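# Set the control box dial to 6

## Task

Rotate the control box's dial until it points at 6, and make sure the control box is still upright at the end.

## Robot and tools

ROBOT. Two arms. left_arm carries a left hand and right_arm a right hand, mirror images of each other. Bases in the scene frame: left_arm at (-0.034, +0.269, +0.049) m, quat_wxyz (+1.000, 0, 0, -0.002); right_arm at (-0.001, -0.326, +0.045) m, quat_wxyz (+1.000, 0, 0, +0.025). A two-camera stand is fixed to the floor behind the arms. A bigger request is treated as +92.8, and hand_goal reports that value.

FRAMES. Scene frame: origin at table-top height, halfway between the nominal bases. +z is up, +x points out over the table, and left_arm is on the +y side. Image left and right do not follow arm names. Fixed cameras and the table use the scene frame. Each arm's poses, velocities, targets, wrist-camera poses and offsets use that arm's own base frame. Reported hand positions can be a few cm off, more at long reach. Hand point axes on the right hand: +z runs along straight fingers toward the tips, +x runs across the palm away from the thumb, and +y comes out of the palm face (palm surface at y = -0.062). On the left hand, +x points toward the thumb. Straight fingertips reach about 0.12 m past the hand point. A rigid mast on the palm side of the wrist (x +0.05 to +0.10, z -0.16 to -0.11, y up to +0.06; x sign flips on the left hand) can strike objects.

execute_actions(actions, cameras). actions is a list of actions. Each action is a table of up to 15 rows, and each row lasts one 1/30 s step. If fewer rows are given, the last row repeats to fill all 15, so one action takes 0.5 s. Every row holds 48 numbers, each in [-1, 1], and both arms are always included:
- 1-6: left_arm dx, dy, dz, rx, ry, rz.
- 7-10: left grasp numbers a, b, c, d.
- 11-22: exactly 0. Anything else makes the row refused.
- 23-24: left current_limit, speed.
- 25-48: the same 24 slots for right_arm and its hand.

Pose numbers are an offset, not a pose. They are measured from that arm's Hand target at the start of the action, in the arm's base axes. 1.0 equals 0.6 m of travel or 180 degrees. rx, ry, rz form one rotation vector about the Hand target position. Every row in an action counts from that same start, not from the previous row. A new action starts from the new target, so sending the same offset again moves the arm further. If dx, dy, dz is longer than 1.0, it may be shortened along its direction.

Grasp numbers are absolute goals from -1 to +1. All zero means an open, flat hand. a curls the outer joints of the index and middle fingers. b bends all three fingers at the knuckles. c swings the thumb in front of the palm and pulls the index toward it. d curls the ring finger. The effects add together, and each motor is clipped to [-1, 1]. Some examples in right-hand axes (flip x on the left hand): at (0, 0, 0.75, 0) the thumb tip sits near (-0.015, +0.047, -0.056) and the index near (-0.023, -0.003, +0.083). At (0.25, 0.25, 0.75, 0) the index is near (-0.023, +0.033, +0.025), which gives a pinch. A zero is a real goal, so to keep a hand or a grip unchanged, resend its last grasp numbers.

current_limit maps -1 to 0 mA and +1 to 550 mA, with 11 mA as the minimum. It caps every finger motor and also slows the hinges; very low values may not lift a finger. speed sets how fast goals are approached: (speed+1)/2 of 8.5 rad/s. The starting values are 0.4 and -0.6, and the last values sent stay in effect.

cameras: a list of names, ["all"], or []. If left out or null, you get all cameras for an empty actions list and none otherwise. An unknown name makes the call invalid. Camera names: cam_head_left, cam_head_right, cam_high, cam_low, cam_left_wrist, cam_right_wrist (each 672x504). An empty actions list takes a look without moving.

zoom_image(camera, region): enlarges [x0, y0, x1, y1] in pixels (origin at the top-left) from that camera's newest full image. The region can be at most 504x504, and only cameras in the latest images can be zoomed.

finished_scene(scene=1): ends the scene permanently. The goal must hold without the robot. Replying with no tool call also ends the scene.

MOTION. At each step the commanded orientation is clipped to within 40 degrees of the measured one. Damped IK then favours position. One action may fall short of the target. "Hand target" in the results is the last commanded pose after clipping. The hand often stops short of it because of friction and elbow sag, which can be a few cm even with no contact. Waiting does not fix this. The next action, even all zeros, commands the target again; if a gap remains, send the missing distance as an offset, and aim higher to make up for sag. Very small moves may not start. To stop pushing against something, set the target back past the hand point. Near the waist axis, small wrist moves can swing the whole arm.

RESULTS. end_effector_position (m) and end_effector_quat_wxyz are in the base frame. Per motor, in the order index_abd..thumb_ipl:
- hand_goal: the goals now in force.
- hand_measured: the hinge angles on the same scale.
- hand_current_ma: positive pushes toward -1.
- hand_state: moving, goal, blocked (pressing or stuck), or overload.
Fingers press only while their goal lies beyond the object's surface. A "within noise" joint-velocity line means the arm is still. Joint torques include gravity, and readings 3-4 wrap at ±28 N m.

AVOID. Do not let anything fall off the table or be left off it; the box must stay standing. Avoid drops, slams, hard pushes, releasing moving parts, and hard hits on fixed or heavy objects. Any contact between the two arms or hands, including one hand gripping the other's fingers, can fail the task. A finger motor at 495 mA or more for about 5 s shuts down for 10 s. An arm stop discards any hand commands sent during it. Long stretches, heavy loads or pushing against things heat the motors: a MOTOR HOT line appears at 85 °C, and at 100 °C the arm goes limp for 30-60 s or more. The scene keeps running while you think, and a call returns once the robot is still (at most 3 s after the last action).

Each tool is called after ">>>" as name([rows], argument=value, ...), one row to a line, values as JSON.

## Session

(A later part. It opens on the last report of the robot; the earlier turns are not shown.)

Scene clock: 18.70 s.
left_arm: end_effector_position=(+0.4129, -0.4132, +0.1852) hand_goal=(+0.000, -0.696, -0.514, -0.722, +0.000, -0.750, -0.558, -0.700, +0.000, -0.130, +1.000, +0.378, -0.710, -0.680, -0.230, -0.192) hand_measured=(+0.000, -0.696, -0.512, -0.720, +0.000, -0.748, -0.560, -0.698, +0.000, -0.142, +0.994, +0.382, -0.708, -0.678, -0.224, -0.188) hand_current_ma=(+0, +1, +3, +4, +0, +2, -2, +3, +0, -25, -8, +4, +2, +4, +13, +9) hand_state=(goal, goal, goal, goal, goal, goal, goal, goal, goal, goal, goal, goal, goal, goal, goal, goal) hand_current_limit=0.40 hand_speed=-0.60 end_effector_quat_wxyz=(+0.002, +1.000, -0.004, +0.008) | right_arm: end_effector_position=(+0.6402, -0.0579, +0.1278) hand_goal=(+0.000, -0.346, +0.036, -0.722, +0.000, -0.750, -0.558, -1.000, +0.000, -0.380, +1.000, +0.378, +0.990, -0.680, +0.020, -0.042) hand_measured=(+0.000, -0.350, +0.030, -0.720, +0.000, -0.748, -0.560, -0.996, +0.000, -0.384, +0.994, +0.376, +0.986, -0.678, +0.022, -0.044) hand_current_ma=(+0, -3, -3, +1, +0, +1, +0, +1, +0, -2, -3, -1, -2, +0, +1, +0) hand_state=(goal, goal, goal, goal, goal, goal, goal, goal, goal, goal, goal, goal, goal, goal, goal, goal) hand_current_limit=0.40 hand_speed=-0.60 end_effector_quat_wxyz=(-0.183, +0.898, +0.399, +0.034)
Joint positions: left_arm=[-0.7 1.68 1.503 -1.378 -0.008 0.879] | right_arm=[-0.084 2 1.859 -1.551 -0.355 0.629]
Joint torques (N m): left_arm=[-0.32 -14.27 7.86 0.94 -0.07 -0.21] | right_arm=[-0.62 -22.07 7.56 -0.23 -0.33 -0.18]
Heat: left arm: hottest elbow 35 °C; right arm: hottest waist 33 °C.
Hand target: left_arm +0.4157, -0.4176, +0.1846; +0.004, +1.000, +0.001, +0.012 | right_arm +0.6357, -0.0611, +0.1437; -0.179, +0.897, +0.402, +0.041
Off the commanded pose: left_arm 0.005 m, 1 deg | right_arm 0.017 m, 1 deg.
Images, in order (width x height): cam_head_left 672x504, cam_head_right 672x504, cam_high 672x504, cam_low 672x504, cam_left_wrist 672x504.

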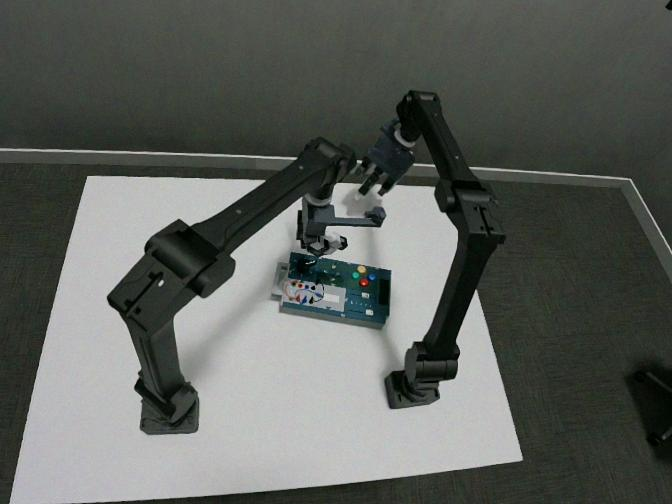

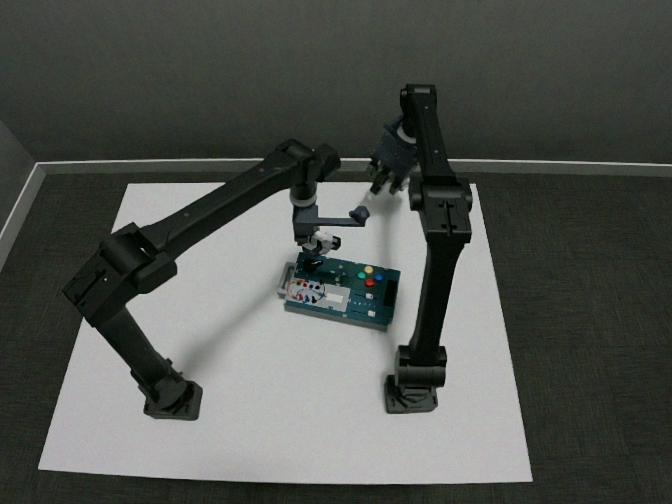

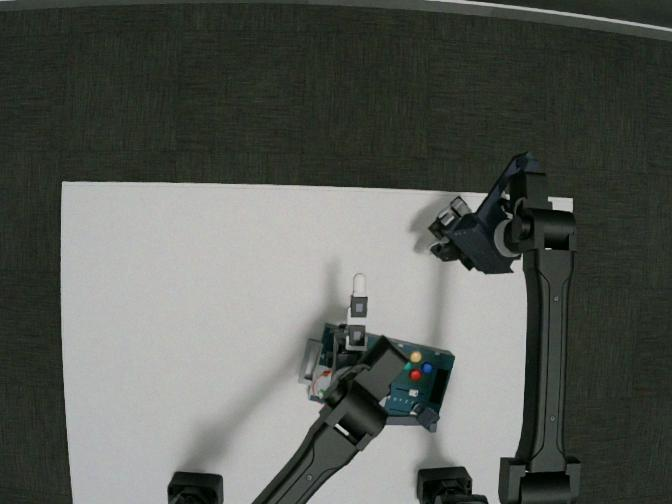

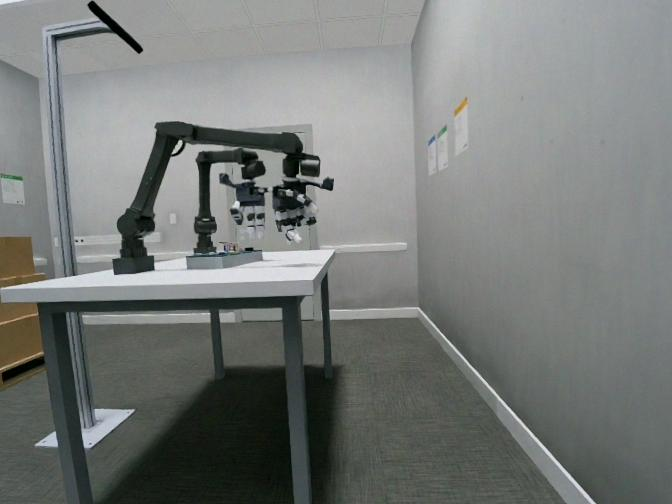

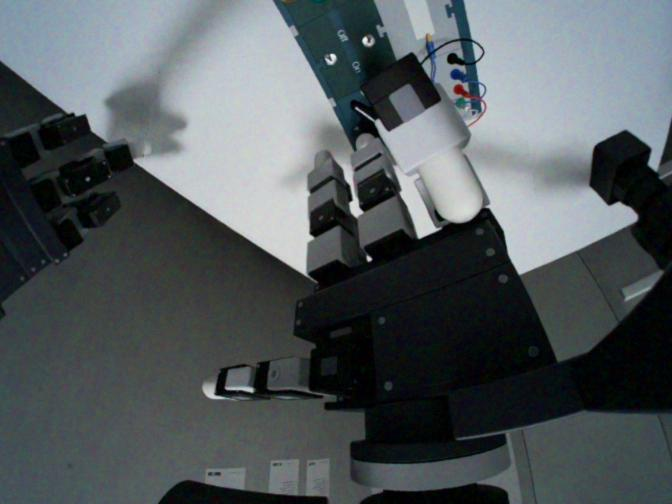

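>>> execute_actions([
  [[0.015,0,-0.058,0,0,0,0,0.114,0,1,0,0,0,0,0,0,0,0,0,0,0,0,0.4,-0.6,0,0,0,0,0,0,0,0.114,1,1,0,0,0,0,0,0,0,0,0,0,0,0,0.4,-0.6]],
], cameras=["cam_left_wrist", "cam_low", "cam_head_left", "cam_head_right", "cam_high"])

>>> zoom_image(camera="cam_left_wrist", region=[270, 30, 490, 195])

>>> zoom_image(camera="cam_low", region=[180, 180, 300, 280])

>>> zoom_image(camera="cam_head_left", region=[260, 200, 360, 290])

>>> zoom_image(camera="cam_head_right", region=[260, 200, 360, 290])

Scene clock: 22.17 s.
left_arm: end_effector_position=(+0.4182, -0.4176, +0.1497) hand_goal=(+0.000, -0.696, -0.514, -0.722, +0.000, -0.750, -0.558, -0.700, +0.000, -0.130, +1.000, +0.378, -0.710, -0.680, -0.230, -0.192) hand_measured=(+0.000, -0.696, -0.512, -0.720, +0.000, -0.748, -0.560, -0.698, +0.000, -0.142, +0.994, +0.382, -0.708, -0.678, -0.224, -0.188) hand_current_ma=(+0, +1, +3, +4, +0, +2, -2, +3, +0, -25, -8, +4, +2, +4, +13, +9) hand_state=(goal, goal, goal, goal, goal, goal, goal, goal, goal, goal, goal, goal, goal, goal, goal, goal) hand_current_limit=0.40 hand_speed=-0.60 end_effector_quat_wxyz=(+0.001, +1.000, -0.004, +0.008) | right_arm: end_effector_position=(+0.6402, -0.0579, +0.1278) hand_goal=(+0.000, -0.346, +0.036, -0.722, +0.000, -0.750, -0.558, -1.000, +0.000, -0.380, +1.000, +0.378, +0.990, -0.680, +0.020, -0.042) hand_measured=(+0.000, -0.350, +0.030, -0.720, +0.000, -0.748, -0.560, -0.996, +0.000, -0.384, +0.994, +0.376, +0.986, -0.678, +0.022, -0.044) hand_current_ma=(+0, -3, -3, +1, +0, +1, +0, +1, +0, -2, -3, -1, -2, +0, +1, +0) hand_state=(goal, goal, goal, goal, goal, goal, goal, goal, goal, goal, goal, goal, goal, goal, goal, goal) hand_current_limit=0.40 hand_speed=-0.60 end_effector_quat_wxyz=(-0.183, +0.898, +0.399, +0.034)
Joint positions: left_arm=[-0.7 1.718 1.458 -1.296 -0.008 0.879] | right_arm=[-0.084 2 1.859 -1.551 -0.355 0.629]
Joint torques (N m): left_arm=[0.26 -14.33 7.69 0.94 -0.07 -0.08] | right_arm=[-0.56 -21.95 7.54 -0.2 -0.32 -0.18]
Heat: left arm: hottest elbow 35 °C; right arm: hottest elbow 34 °C.
Hand target: left_arm +0.4247, -0.4176, +0.1498; +0.004, +1.000, +0.001, +0.012 | right_arm +0.6357, -0.0611, +0.1437; -0.179, +0.897, +0.402, +0.041
Off the commanded pose: left_arm 0.007 m, 1 deg | right_arm 0.017 m, 1 deg.
Images, in order (width x height): cam_head_left 672x504, cam_head_right 672x504, cam_high 672x504, cam_low 672x504, cam_left_wrist 672x504.

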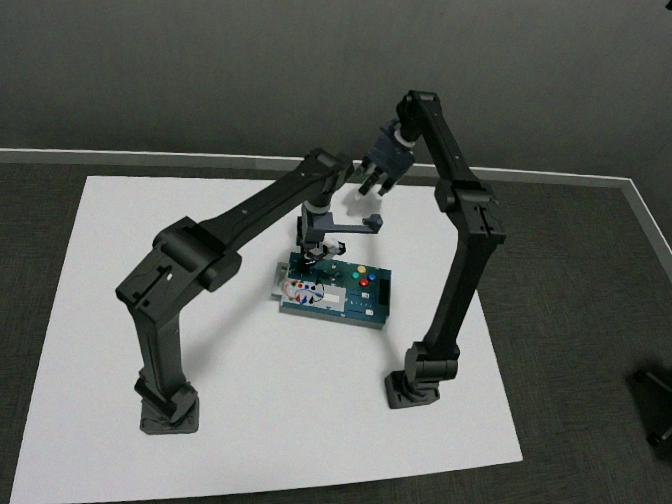

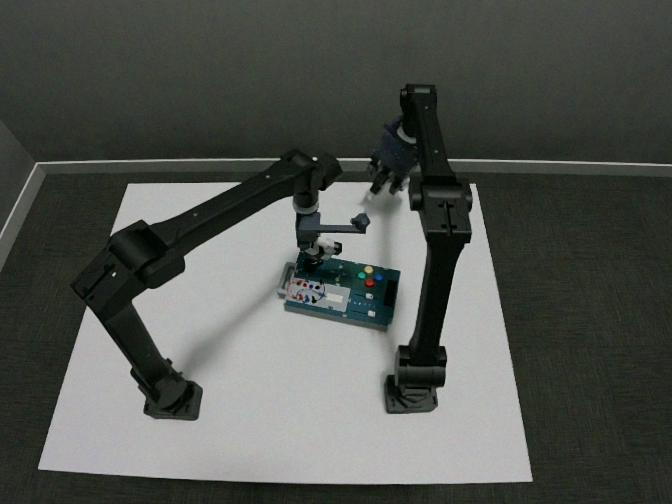

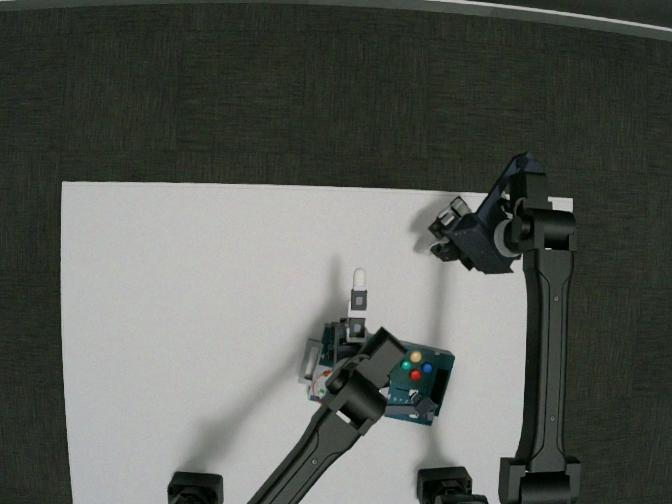

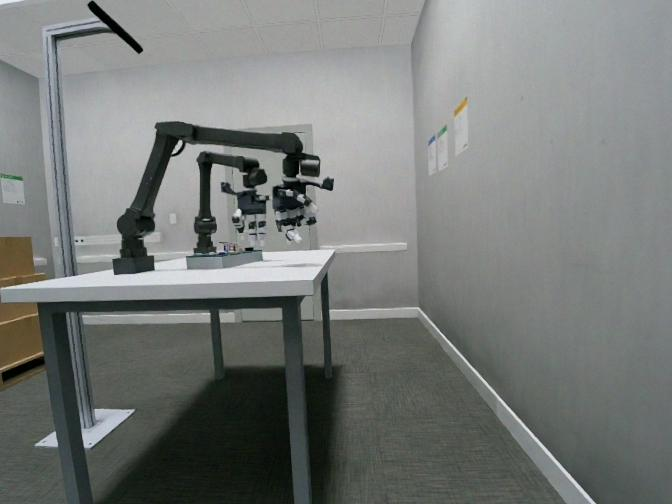

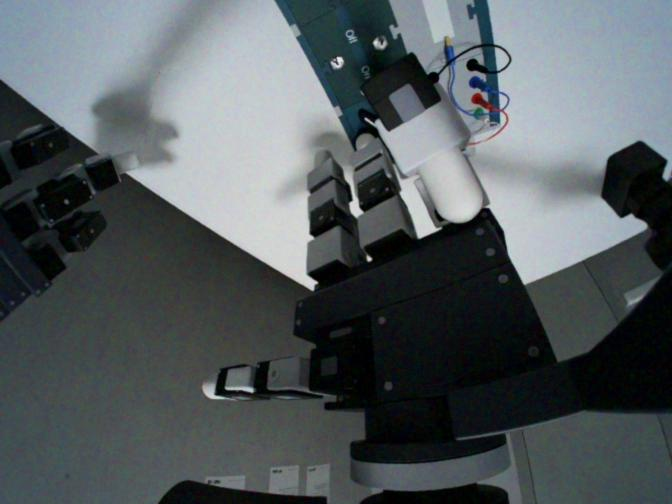

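Scaled by 2.291 from the camera's 672x504 image, which has a finer 960x720 frame.

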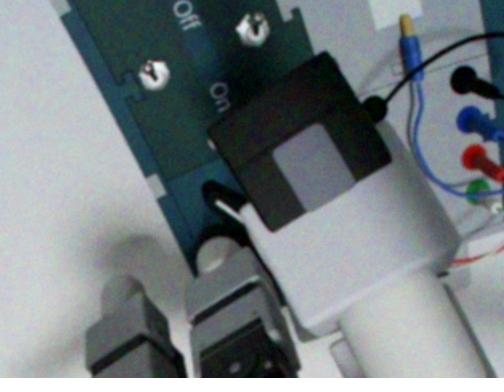

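Scaled by 4.200 from the camera's 672x504 image, which has a finer 960x720 frame.

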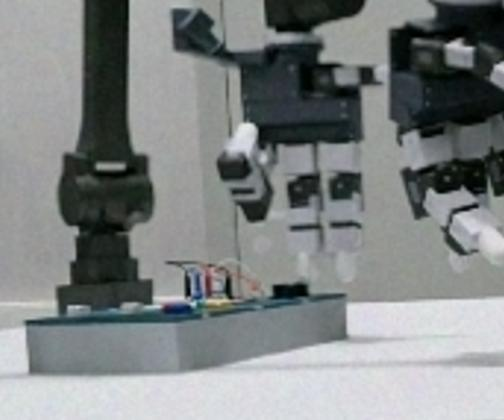

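Scaled by 5.040 from the camera's 672x504 image, which has a finer 960x720 frame.

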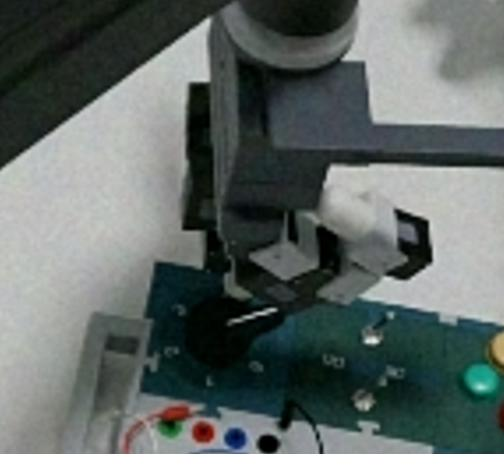

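Scaled by 5.040 from the camera's 672x504 image, which has a finer 960x720 frame.

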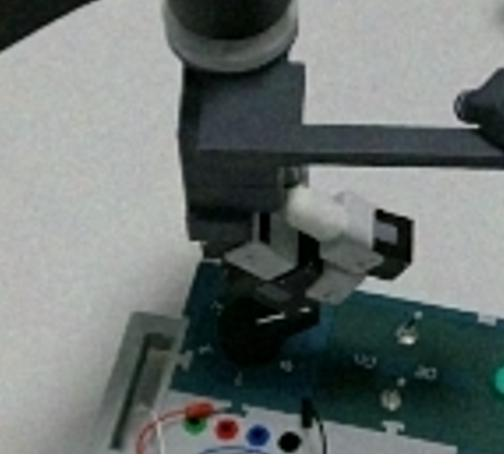

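>>> execute_actions([
  [[0.022,0.006,0,0,0,0,0,0.114,0,1,0,0,0,0,0,0,0,0,0,0,0,0,0.4,-0.6,0,0,0,0,0,0,0,0.114,1,1,0,0,0,0,0,0,0,0,0,0,0,0,0.4,-0.6]],
  [[0,0,-0.028,0,0,0,0,0.114,0,1,0,0,0,0,0,0,0,0,0,0,0,0,0.4,-0.6,0,0,0,0,0,0,0,0.114,1,1,0,0,0,0,0,0,0,0,0,0,0,0,0.4,-0.6]],
], cameras=["cam_left_wrist", "cam_low", "cam_head_left", "cam_head_right"])

>>> zoom_image(camera="cam_left_wrist", region=[270, 30, 490, 195])

>>> zoom_image(camera="cam_low", region=[220, 220, 280, 270])

>>> zoom_image(camera="cam_head_left", region=[270, 220, 350, 290])

>>> zoom_image(camera="cam_head_right", region=[270, 220, 350, 290])

Scene clock: 24.10 s.
left_arm: end_effector_position=(+0.4342, -0.4133, +0.1385) hand_goal=(+0.000, -0.696, -0.514, -0.722, +0.000, -0.750, -0.558, -0.700, +0.000, -0.130, +1.000, +0.378, -0.710, -0.680, -0.230, -0.192) hand_measured=(+0.000, -0.696, -0.512, -0.720, +0.000, -0.748, -0.560, -0.698, +0.000, -0.142, +0.994, +0.382, -0.708, -0.678, -0.224, -0.188) hand_current_ma=(+0, +1, +3, +4, +0, +2, -2, +3, +0, -25, -8, +4, +2, +4, +13, +9) hand_state=(goal, goal, goal, goal, goal, goal, goal, goal, goal, goal, goal, goal, goal, goal, goal, goal) hand_current_limit=0.40 hand_speed=-0.60 end_effector_quat_wxyz=(+0.004, +1.000, +0.006, +0.012) | right_arm: end_effector_position=(+0.6402, -0.0579, +0.1278) hand_goal=(+0.000, -0.346, +0.036, -0.722, +0.000, -0.750, -0.558, -1.000, +0.000, -0.380, +1.000, +0.378, +0.990, -0.680, +0.020, -0.042) hand_measured=(+0.000, -0.350, +0.030, -0.720, +0.000, -0.748, -0.560, -0.996, +0.000, -0.384, +0.994, +0.376, +0.986, -0.678, +0.022, -0.044) hand_current_ma=(+0, -3, -3, +1, +0, +1, +0, +1, +0, -2, -3, -1, -2, +0, +1, +0) hand_state=(goal, goal, goal, goal, goal, goal, goal, goal, goal, goal, goal, goal, goal, goal, goal, goal) hand_current_limit=0.40 hand_speed=-0.60 end_effector_quat_wxyz=(-0.183, +0.898, +0.399, +0.034)
Joint positions: left_arm=[-0.677 1.742 1.458 -1.263 -0.008 0.883] | right_arm=[-0.084 2 1.859 -1.551 -0.355 0.629]
Joint torques (N m): left_arm=[0.15 -14.33 7.53 0.96 -0.04 0.11] | right_arm=[-0.67 -22.01 7.56 -0.21 -0.32 -0.18]
Heat: left arm: hottest elbow 35 °C; right arm: hottest elbow 34 °C.
Hand target: left_arm +0.4378, -0.4140, +0.1331; +0.004, +1.000, +0.001, +0.012 | right_arm +0.6357, -0.0611, +0.1437; -0.179, +0.897, +0.402, +0.041
Off the commanded pose: left_arm 0.007 m, 1 deg | right_arm 0.017 m, 1 deg.
Images, in order (width x height): cam_head_left 672x504, cam_head_right 672x504, cam_low 672x504, cam_left_wrist 672x504.

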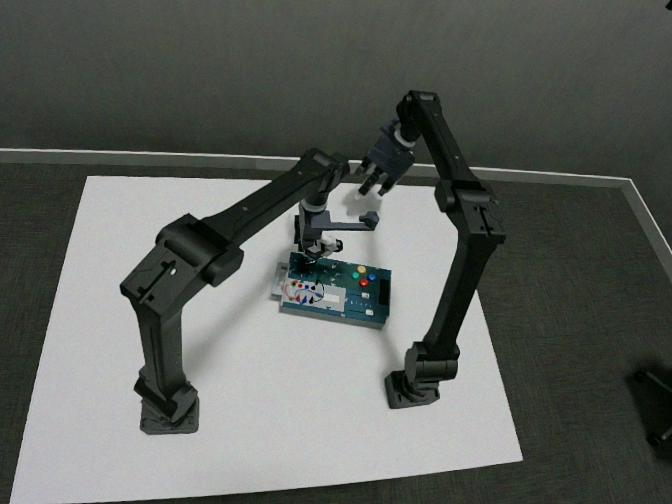

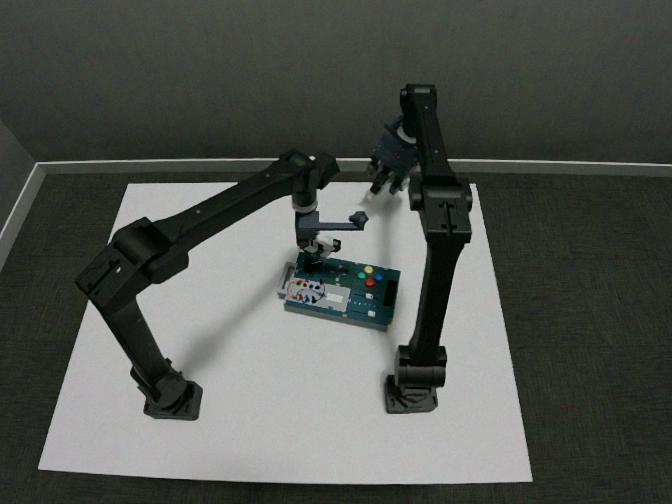

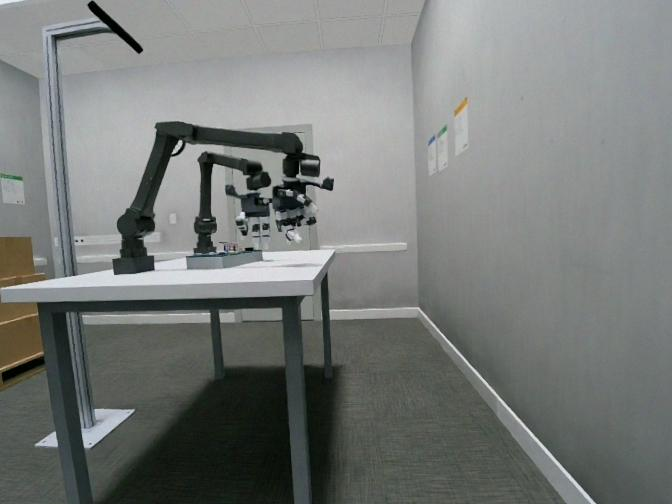

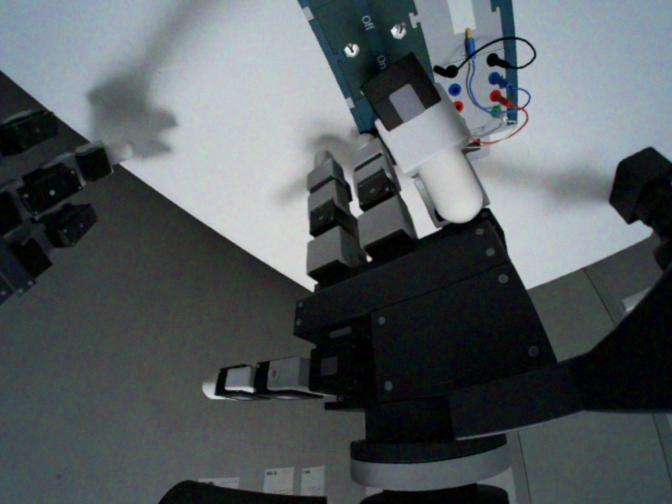

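Scaled by 2.291 from the camera's 672x504 image, which has a finer 960x720 frame.

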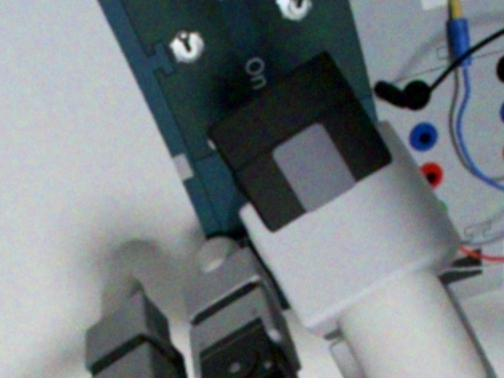

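Scaled by 8.400 from the camera's 672x504 image, which has a finer 960x720 frame.

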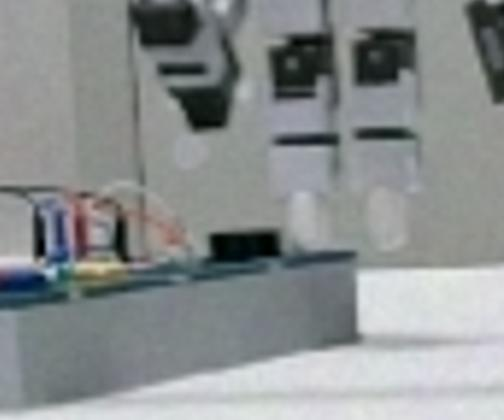

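Scaled by 6.300 from the camera's 672x504 image, which has a finer 960x720 frame.

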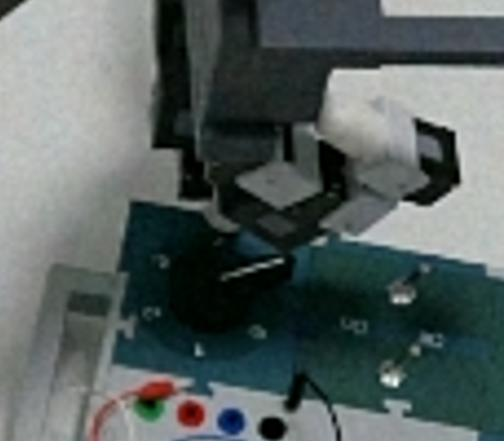

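Scaled by 6.300 from the camera's 672x504 image, which has a finer 960x720 frame.

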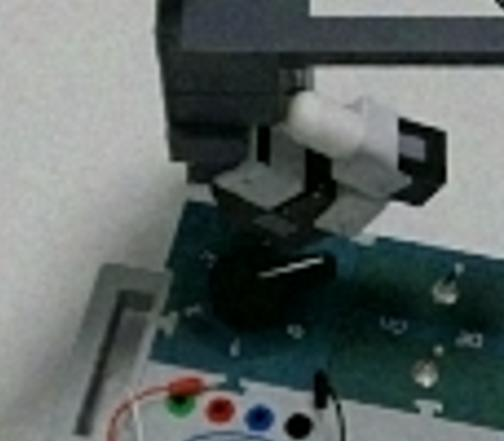

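>>> execute_actions([
  [[0,0,-0.001,0,0,0,0,0.114,0,1,0,0,0,0,0,0,0,0,0,0,0,0,0.4,-0.6,0,0,0,0,0,0,0,0.114,1,1,0,0,0,0,0,0,0,0,0,0,0,0,0.4,-0.6]],
  [[-0.01,0,0,0,0,0,0,0.114,0,1,0,0,0,0,0,0,0,0,0,0,0,0,0.4,-0.6,0,0,0,0,0,0,0,0.114,1,1,0,0,0,0,0,0,0,0,0,0,0,0,0.4,-0.6]],
], cameras=["cam_left_wrist", "cam_low", "cam_head_left", "cam_head_right"])

>>> zoom_image(camera="cam_low", region=[220, 220, 280, 270])

>>> zoom_image(camera="cam_head_left", region=[270, 220, 350, 290])

>>> zoom_image(camera="cam_left_wrist", region=[270, 30, 490, 195])

Scene clock: 32.40 s.
left_arm: end_effector_position=(+0.4336, -0.4128, +0.1364) hand_goal=(+0.000, -0.696, -0.514, -0.722, +0.000, -0.750, -0.558, -0.700, +0.000, -0.130, +1.000, +0.378, -0.710, -0.680, -0.230, -0.192) hand_measured=(+0.000, -0.696, -0.512, -0.720, -0.002, -0.748, -0.558, -0.698, +0.000, -0.142, +0.994, +0.382, -0.708, -0.678, -0.224, -0.188) hand_current_ma=(+0, +1, +3, +4, -2, +3, +0, +3, +0, -25, -8, +4, +2, +4, +13, +9) hand_state=(goal, goal, goal, goal, goal, goal, goal, goal, goal, goal, goal, goal, goal, goal, goal, goal) hand_current_limit=0.40 hand_speed=-0.60 end_effector_quat_wxyz=(+0.004, +1.000, +0.006, +0.011) | right_arm: end_effector_position=(+0.6402, -0.0579, +0.1278) hand_goal=(+0.000, -0.346, +0.036, -0.722, +0.000, -0.750, -0.558, -1.000, +0.000, -0.380, +1.000, +0.378, +0.990, -0.680, +0.020, -0.042) hand_measured=(+0.000, -0.350, +0.030, -0.720, +0.000, -0.748, -0.560, -0.996, +0.000, -0.384, +0.994, +0.376, +0.986, -0.678, +0.022, -0.044) hand_current_ma=(+0, -3, -3, +1, +0, +1, +0, +1, +0, -2, -3, -1, -2, +0, +1, +0) hand_state=(goal, goal, goal, goal, goal, goal, goal, goal, goal, goal, goal, goal, goal, goal, goal, goal) hand_current_limit=0.40 hand_speed=-0.60 end_effector_quat_wxyz=(-0.183, +0.898, +0.399, +0.034)
Joint positions: left_arm=[-0.677 1.742 1.452 -1.258 -0.008 0.883] | right_arm=[-0.084 2 1.859 -1.551 -0.355 0.629]
Joint torques (N m): left_arm=[-0.44 -14.97 6.72 0.98 -0.04 0.04] | right_arm=[-0.67 -22.01 7.57 -0.23 -0.31 -0.18]
Heat: left arm: hottest elbow 35 °C; right arm: hottest elbow 34 °C.
Hand target: left_arm +0.4318, -0.4140, +0.1325; +0.004, +1.000, +0.001, +0.012 | right_arm +0.6357, -0.0611, +0.1437; -0.179, +0.897, +0.402, +0.041
Off the commanded pose: left_arm 0.004 m, 1 deg | right_arm 0.017 m, 1 deg.
Images, in order (width x height): cam_head_left 672x504, cam_head_right 672x504, cam_low 672x504, cam_left_wrist 672x504.

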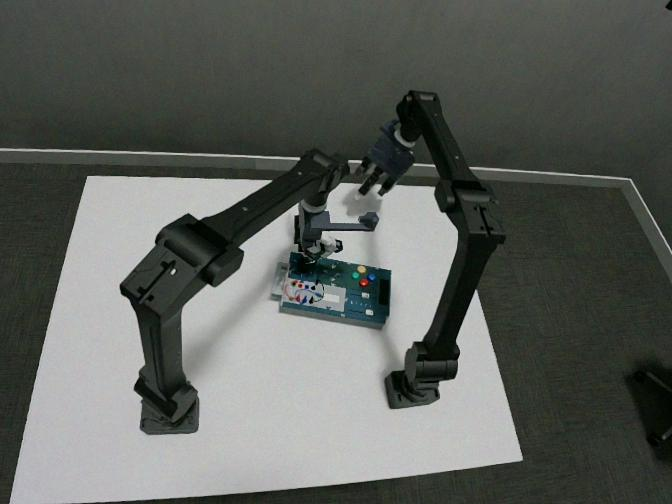

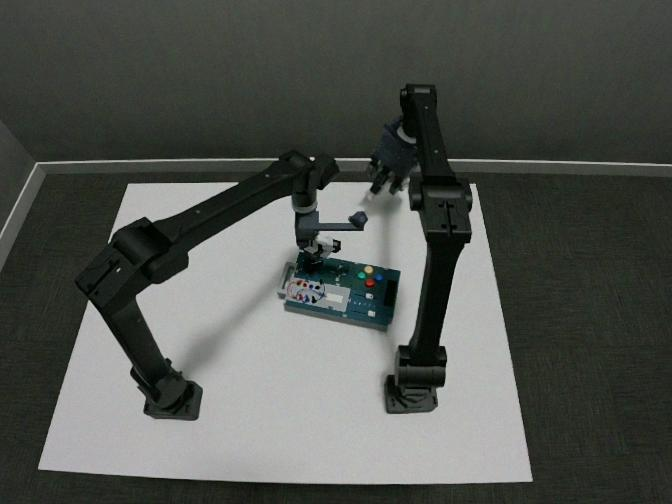

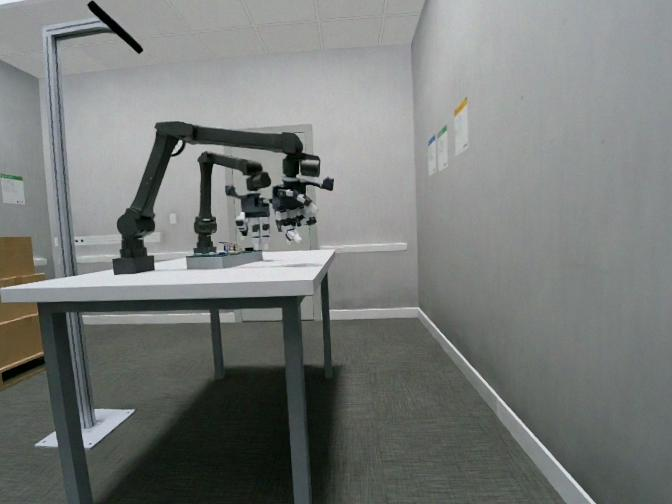

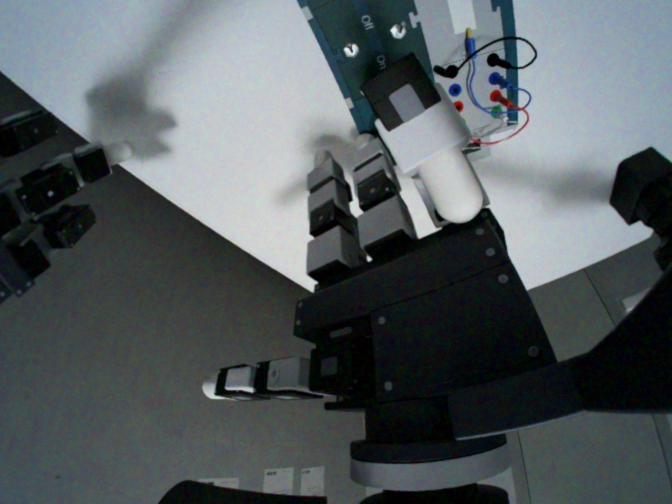

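Scaled by 8.400 from the camera's 672x504 image, which has a finer 960x720 frame.

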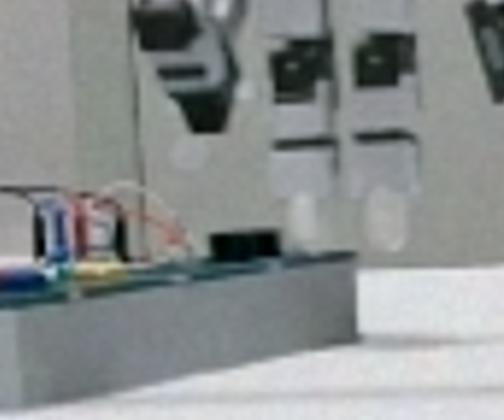

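Scaled by 6.300 from the camera's 672x504 image, which has a finer 960x720 frame.

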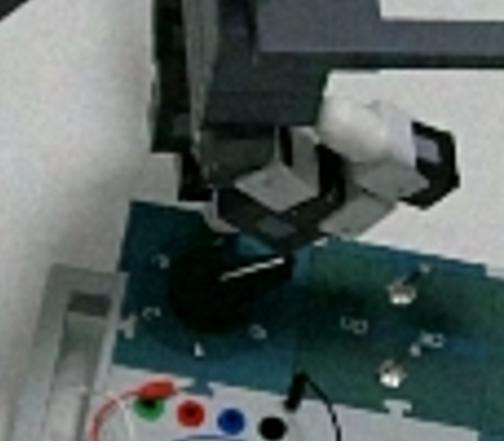

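Scaled by 2.291 from the camera's 672x504 image, which has a finer 960x720 frame.

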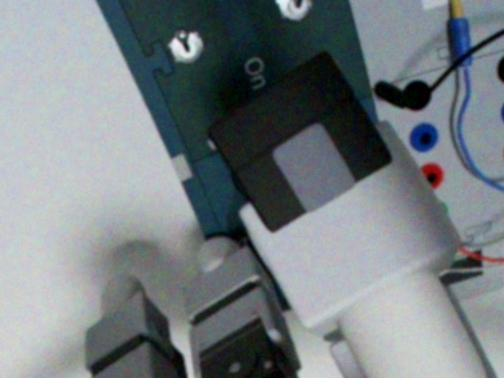

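>>> execute_actions([
  [[-0.0067,-0.001,0,0,0,0,0,0.114,0,1,0,0,0,0,0,0,0,0,0,0,0,0,0.4,-0.6,0,0,0,0,0,0,0,0.114,1,1,0,0,0,0,0,0,0,0,0,0,0,0,0.4,-0.6],[-0.0133,-0.002,0,0,0,0,0,0.114,0,1,0,0,0,0,0,0,0,0,0,0,0,0,0.4,-0.6,0,0,0,0,0,0,0,0.114,1,1,0,0,0,0,0,0,0,0,0,0,0,0,0.4,-0.6]],
  [[-0.0067,-0.001,0,0,0,0,0,0.114,0,1,0,0,0,0,0,0,0,0,0,0,0,0,0.4,-0.6,0,0,0,0,0,0,0,0.114,1,1,0,0,0,0,0,0,0,0,0,0,0,0,0.4,-0.6],[-0.0133,-0.002,0,0,0,0,0,0.114,0,1,0,0,0,0,0,0,0,0,0,0,0,0,0.4,-0.6,0,0,0,0,0,0,0,0.114,1,1,0,0,0,0,0,0,0,0,0,0,0,0,0.4,-0.6]],
], cameras=["cam_left_wrist", "cam_low", "cam_head_left", "cam_head_right"])

>>> zoom_image(camera="cam_low", region=[220, 220, 280, 270])

>>> zoom_image(camera="cam_head_left", region=[270, 220, 350, 290])

>>> zoom_image(camera="cam_left_wrist", region=[270, 30, 490, 195])

Scene clock: 33.93 s.
left_arm: end_effector_position=(+0.4265, -0.4132, +0.1356) hand_goal=(+0.000, -0.696, -0.514, -0.722, +0.000, -0.750, -0.558, -0.700, +0.000, -0.130, +1.000, +0.378, -0.710, -0.680, -0.230, -0.192) hand_measured=(+0.000, -0.696, -0.512, -0.720, -0.032, -0.750, -0.558, -0.698, +0.000, -0.142, +0.994, +0.382, -0.708, -0.678, -0.224, -0.188) hand_current_ma=(+0, +1, +3, +4, -73, -1, +0, +1, +0, -25, -8, +4, +2, +4, +13, +9) hand_state=(goal, goal, goal, goal, blocked, goal, goal, goal, goal, goal, goal, goal, goal, goal, goal, goal) hand_current_limit=0.40 hand_speed=-0.60 end_effector_quat_wxyz=(+0.005, +1.000, +0.002, +0.018) | right_arm: end_effector_position=(+0.6402, -0.0579, +0.1278) hand_goal=(+0.000, -0.346, +0.036, -0.722, +0.000, -0.750, -0.558, -1.000, +0.000, -0.380, +1.000, +0.378, +0.990, -0.680, +0.020, -0.042) hand_measured=(+0.000, -0.350, +0.030, -0.720, +0.000, -0.748, -0.560, -0.996, +0.000, -0.384, +0.994, +0.376, +0.986, -0.678, +0.022, -0.044) hand_current_ma=(+0, -3, -3, +1, +0, +1, +0, +1, +0, -2, -3, -1, -2, +0, +1, +0) hand_state=(goal, goal, goal, goal, goal, goal, goal, goal, goal, goal, goal, goal, goal, goal, goal, goal) hand_current_limit=0.40 hand_speed=-0.60 end_effector_quat_wxyz=(-0.183, +0.898, +0.399, +0.034)
Joint positions: left_arm=[-0.687 1.725 1.424 -1.237 -0.015 0.88] | right_arm=[-0.084 2 1.859 -1.551 -0.355 0.629]
Joint torques (N m): left_arm=[-1.26 -15.56 6.12 0.55 0.22 -0.19] | right_arm=[-0.67 -22.01 7.54 -0.18 -0.32 -0.19]
Heat: left arm: hottest shoulder 35 °C; right arm: hottest elbow 34 °C.
Hand target: left_arm +0.4158, -0.4165, +0.1323; +0.004, +1.000, +0.001, +0.012 | right_arm +0.6357, -0.0611, +0.1437; -0.179, +0.897, +0.402, +0.041
Off the commanded pose: left_arm 0.011 m, 1 deg | right_arm 0.017 m, 1 deg.
Images, in order (width x height): cam_head_left 672x504, cam_head_right 672x504, cam_low 672x504, cam_left_wrist 672x504.

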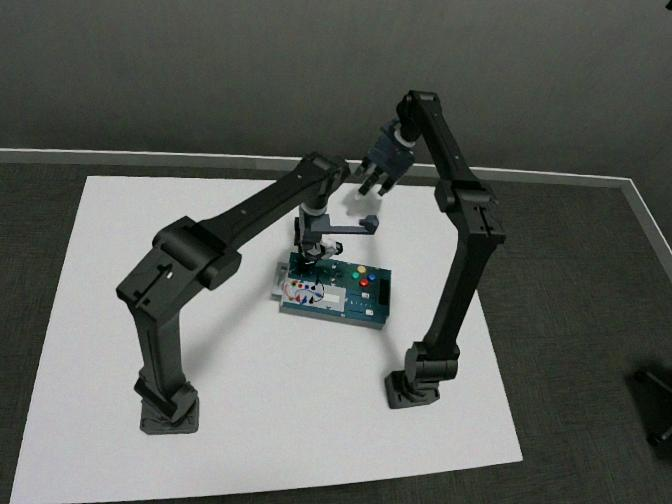

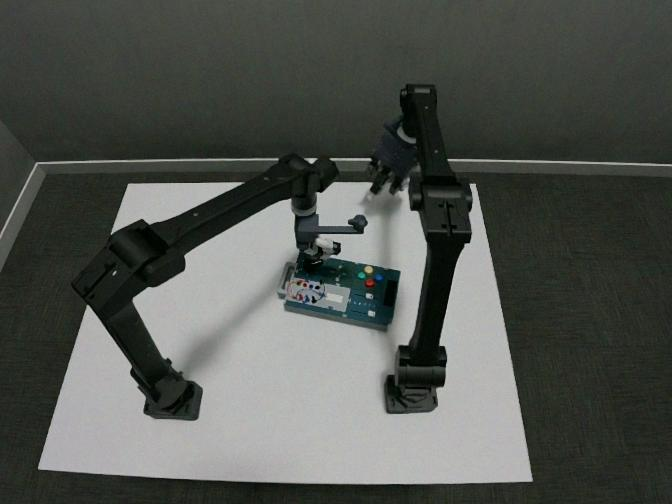

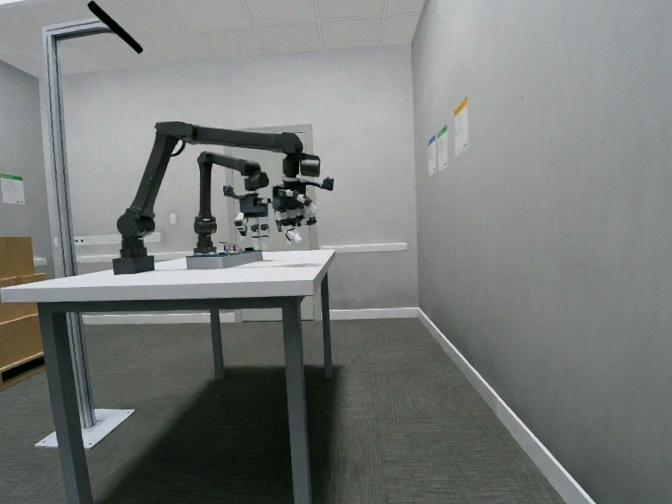

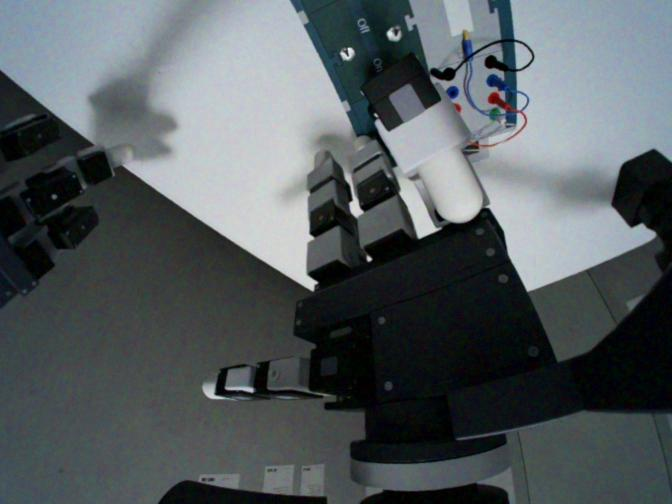

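Scaled by 8.400 from the camera's 672x504 image, which has a finer 960x720 frame.

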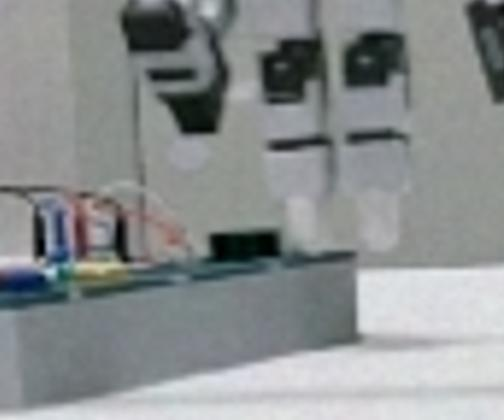

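Scaled by 6.300 from the camera's 672x504 image, which has a finer 960x720 frame.

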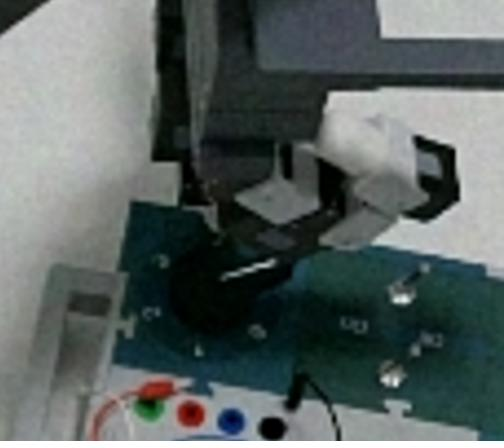

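Scaled by 2.291 from the camera's 672x504 image, which has a finer 960x720 frame.

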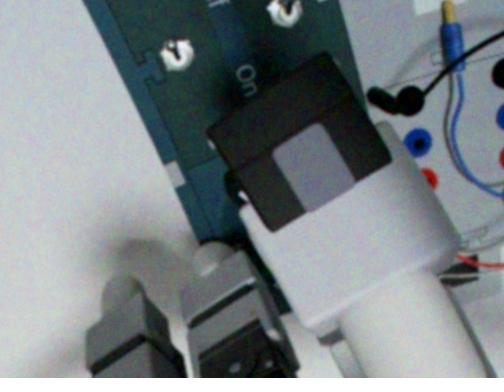

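>>> execute_actions([
  [[0,0,0.01,0,0,0,0,0.114,0,1,0,0,0,0,0,0,0,0,0,0,0,0,0.4,-0.6,0,0,0,0,0,0,0,0.114,1,1,0,0,0,0,0,0,0,0,0,0,0,0,0.4,-0.6],[0,0,0.02,0,0,0,0,0.114,0,1,0,0,0,0,0,0,0,0,0,0,0,0,0.4,-0.6,0,0,0,0,0,0,0,0.114,1,1,0,0,0,0,0,0,0,0,0,0,0,0,0.4,-0.6]],
], cameras=["cam_left_wrist", "cam_low", "cam_head_left"])

>>> zoom_image(camera="cam_low", region=[220, 220, 280, 270])

>>> zoom_image(camera="cam_left_wrist", region=[270, 30, 490, 195])

Scene clock: 35.23 s.
left_arm: end_effector_position=(+0.4253, -0.4122, +0.1355) hand_goal=(+0.000, -0.696, -0.514, -0.722, +0.000, -0.750, -0.558, -0.700, +0.000, -0.130, +1.000, +0.378, -0.710, -0.680, -0.230, -0.192) hand_measured=(+0.000, -0.696, -0.512, -0.720, -0.040, -0.748, -0.558, -0.698, +0.000, -0.142, +0.994, +0.382, -0.708, -0.678, -0.224, -0.188) hand_current_ma=(+0, +1, +3, +4, -94, +4, +0, +1, +0, -25, -8, +4, +2, +4, +13, +9) hand_state=(goal, goal, goal, goal, blocked, goal, goal, goal, goal, goal, goal, goal, goal, goal, goal, goal) hand_current_limit=0.40 hand_speed=-0.60 end_effector_quat_wxyz=(+0.003, +1.000, +0.002, +0.016) | right_arm: end_effector_position=(+0.6402, -0.0579, +0.1278) hand_goal=(+0.000, -0.346, +0.036, -0.722, +0.000, -0.750, -0.558, -1.000, +0.000, -0.380, +1.000, +0.378, +0.990, -0.680, +0.020, -0.042) hand_measured=(+0.000, -0.350, +0.030, -0.720, +0.000, -0.748, -0.560, -0.996, +0.000, -0.384, +0.994, +0.376, +0.986, -0.678, +0.022, -0.044) hand_current_ma=(+0, -3, -3, +1, +0, +1, +0, +1, +0, -2, -3, -1, -2, +0, +1, +0) hand_state=(goal, goal, goal, goal, goal, goal, goal, goal, goal, goal, goal, goal, goal, goal, goal, goal) hand_current_limit=0.40 hand_speed=-0.60 end_effector_quat_wxyz=(-0.183, +0.898, +0.399, +0.034)
Joint positions: left_arm=[-0.687 1.724 1.424 -1.243 -0.015 0.879] | right_arm=[-0.084 2 1.859 -1.551 -0.355 0.629]
Joint torques (N m): left_arm=[-1.38 -16.26 7.62 -0.35 0.24 -0.19] | right_arm=[-0.73 -22.12 7.57 -0.18 -0.31 -0.18]
Heat: left arm: hottest shoulder 35 °C; right arm: hottest elbow 34 °C.
Hand target: left_arm +0.4158, -0.4166, +0.1443; +0.004, +1.000, +0.001, +0.012 | right_arm +0.6357, -0.0611, +0.1437; -0.179, +0.897, +0.402, +0.041
Off the commanded pose: left_arm 0.014 m, 0 deg | right_arm 0.017 m, 1 deg.
Images, in order (width x height): cam_head_left 672x504, cam_low 672x504, cam_left_wrist 672x504.

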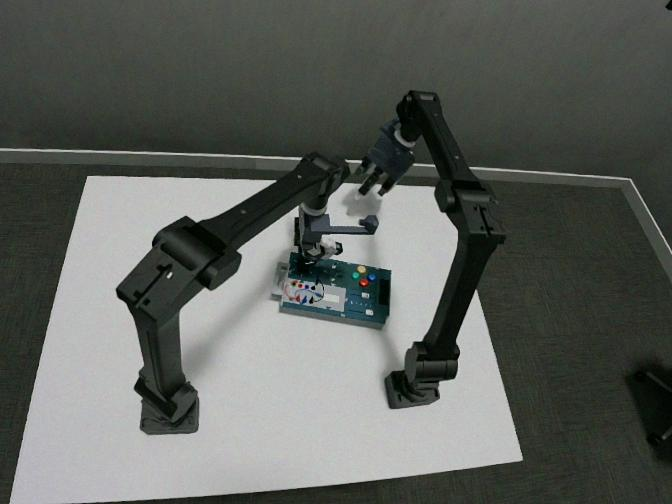

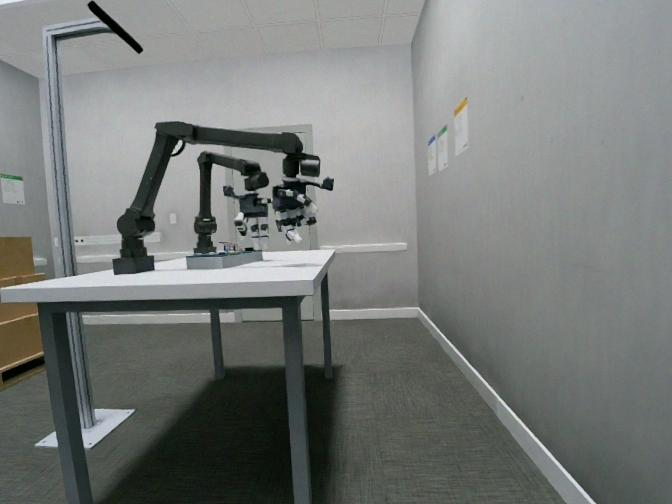

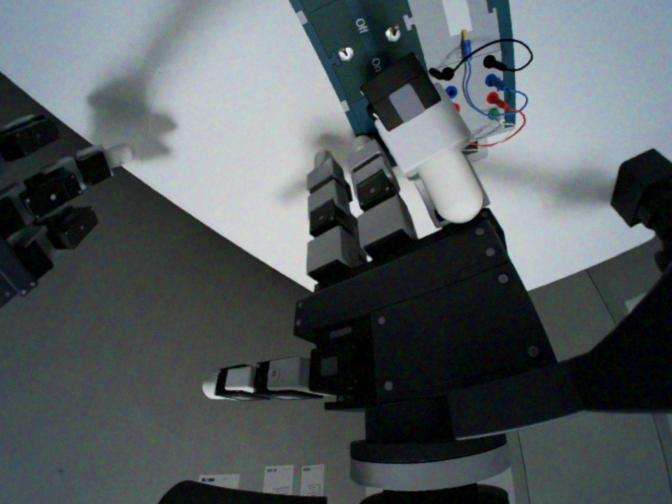

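Scaled by 8.400 from the camera's 672x504 image, which has a finer 960x720 frame.

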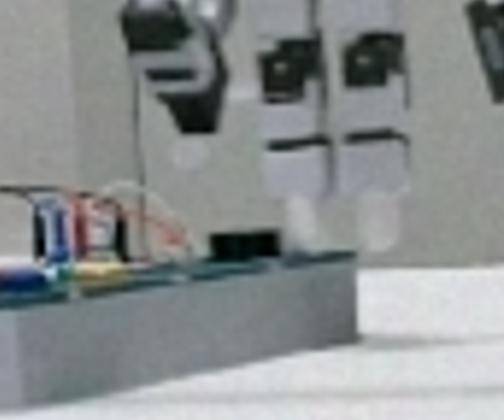

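Scaled by 2.291 from the camera's 672x504 image, which has a finer 960x720 frame.

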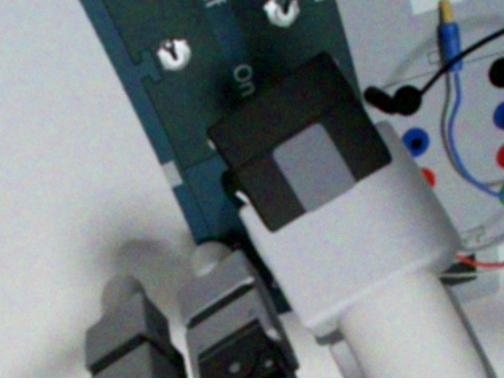

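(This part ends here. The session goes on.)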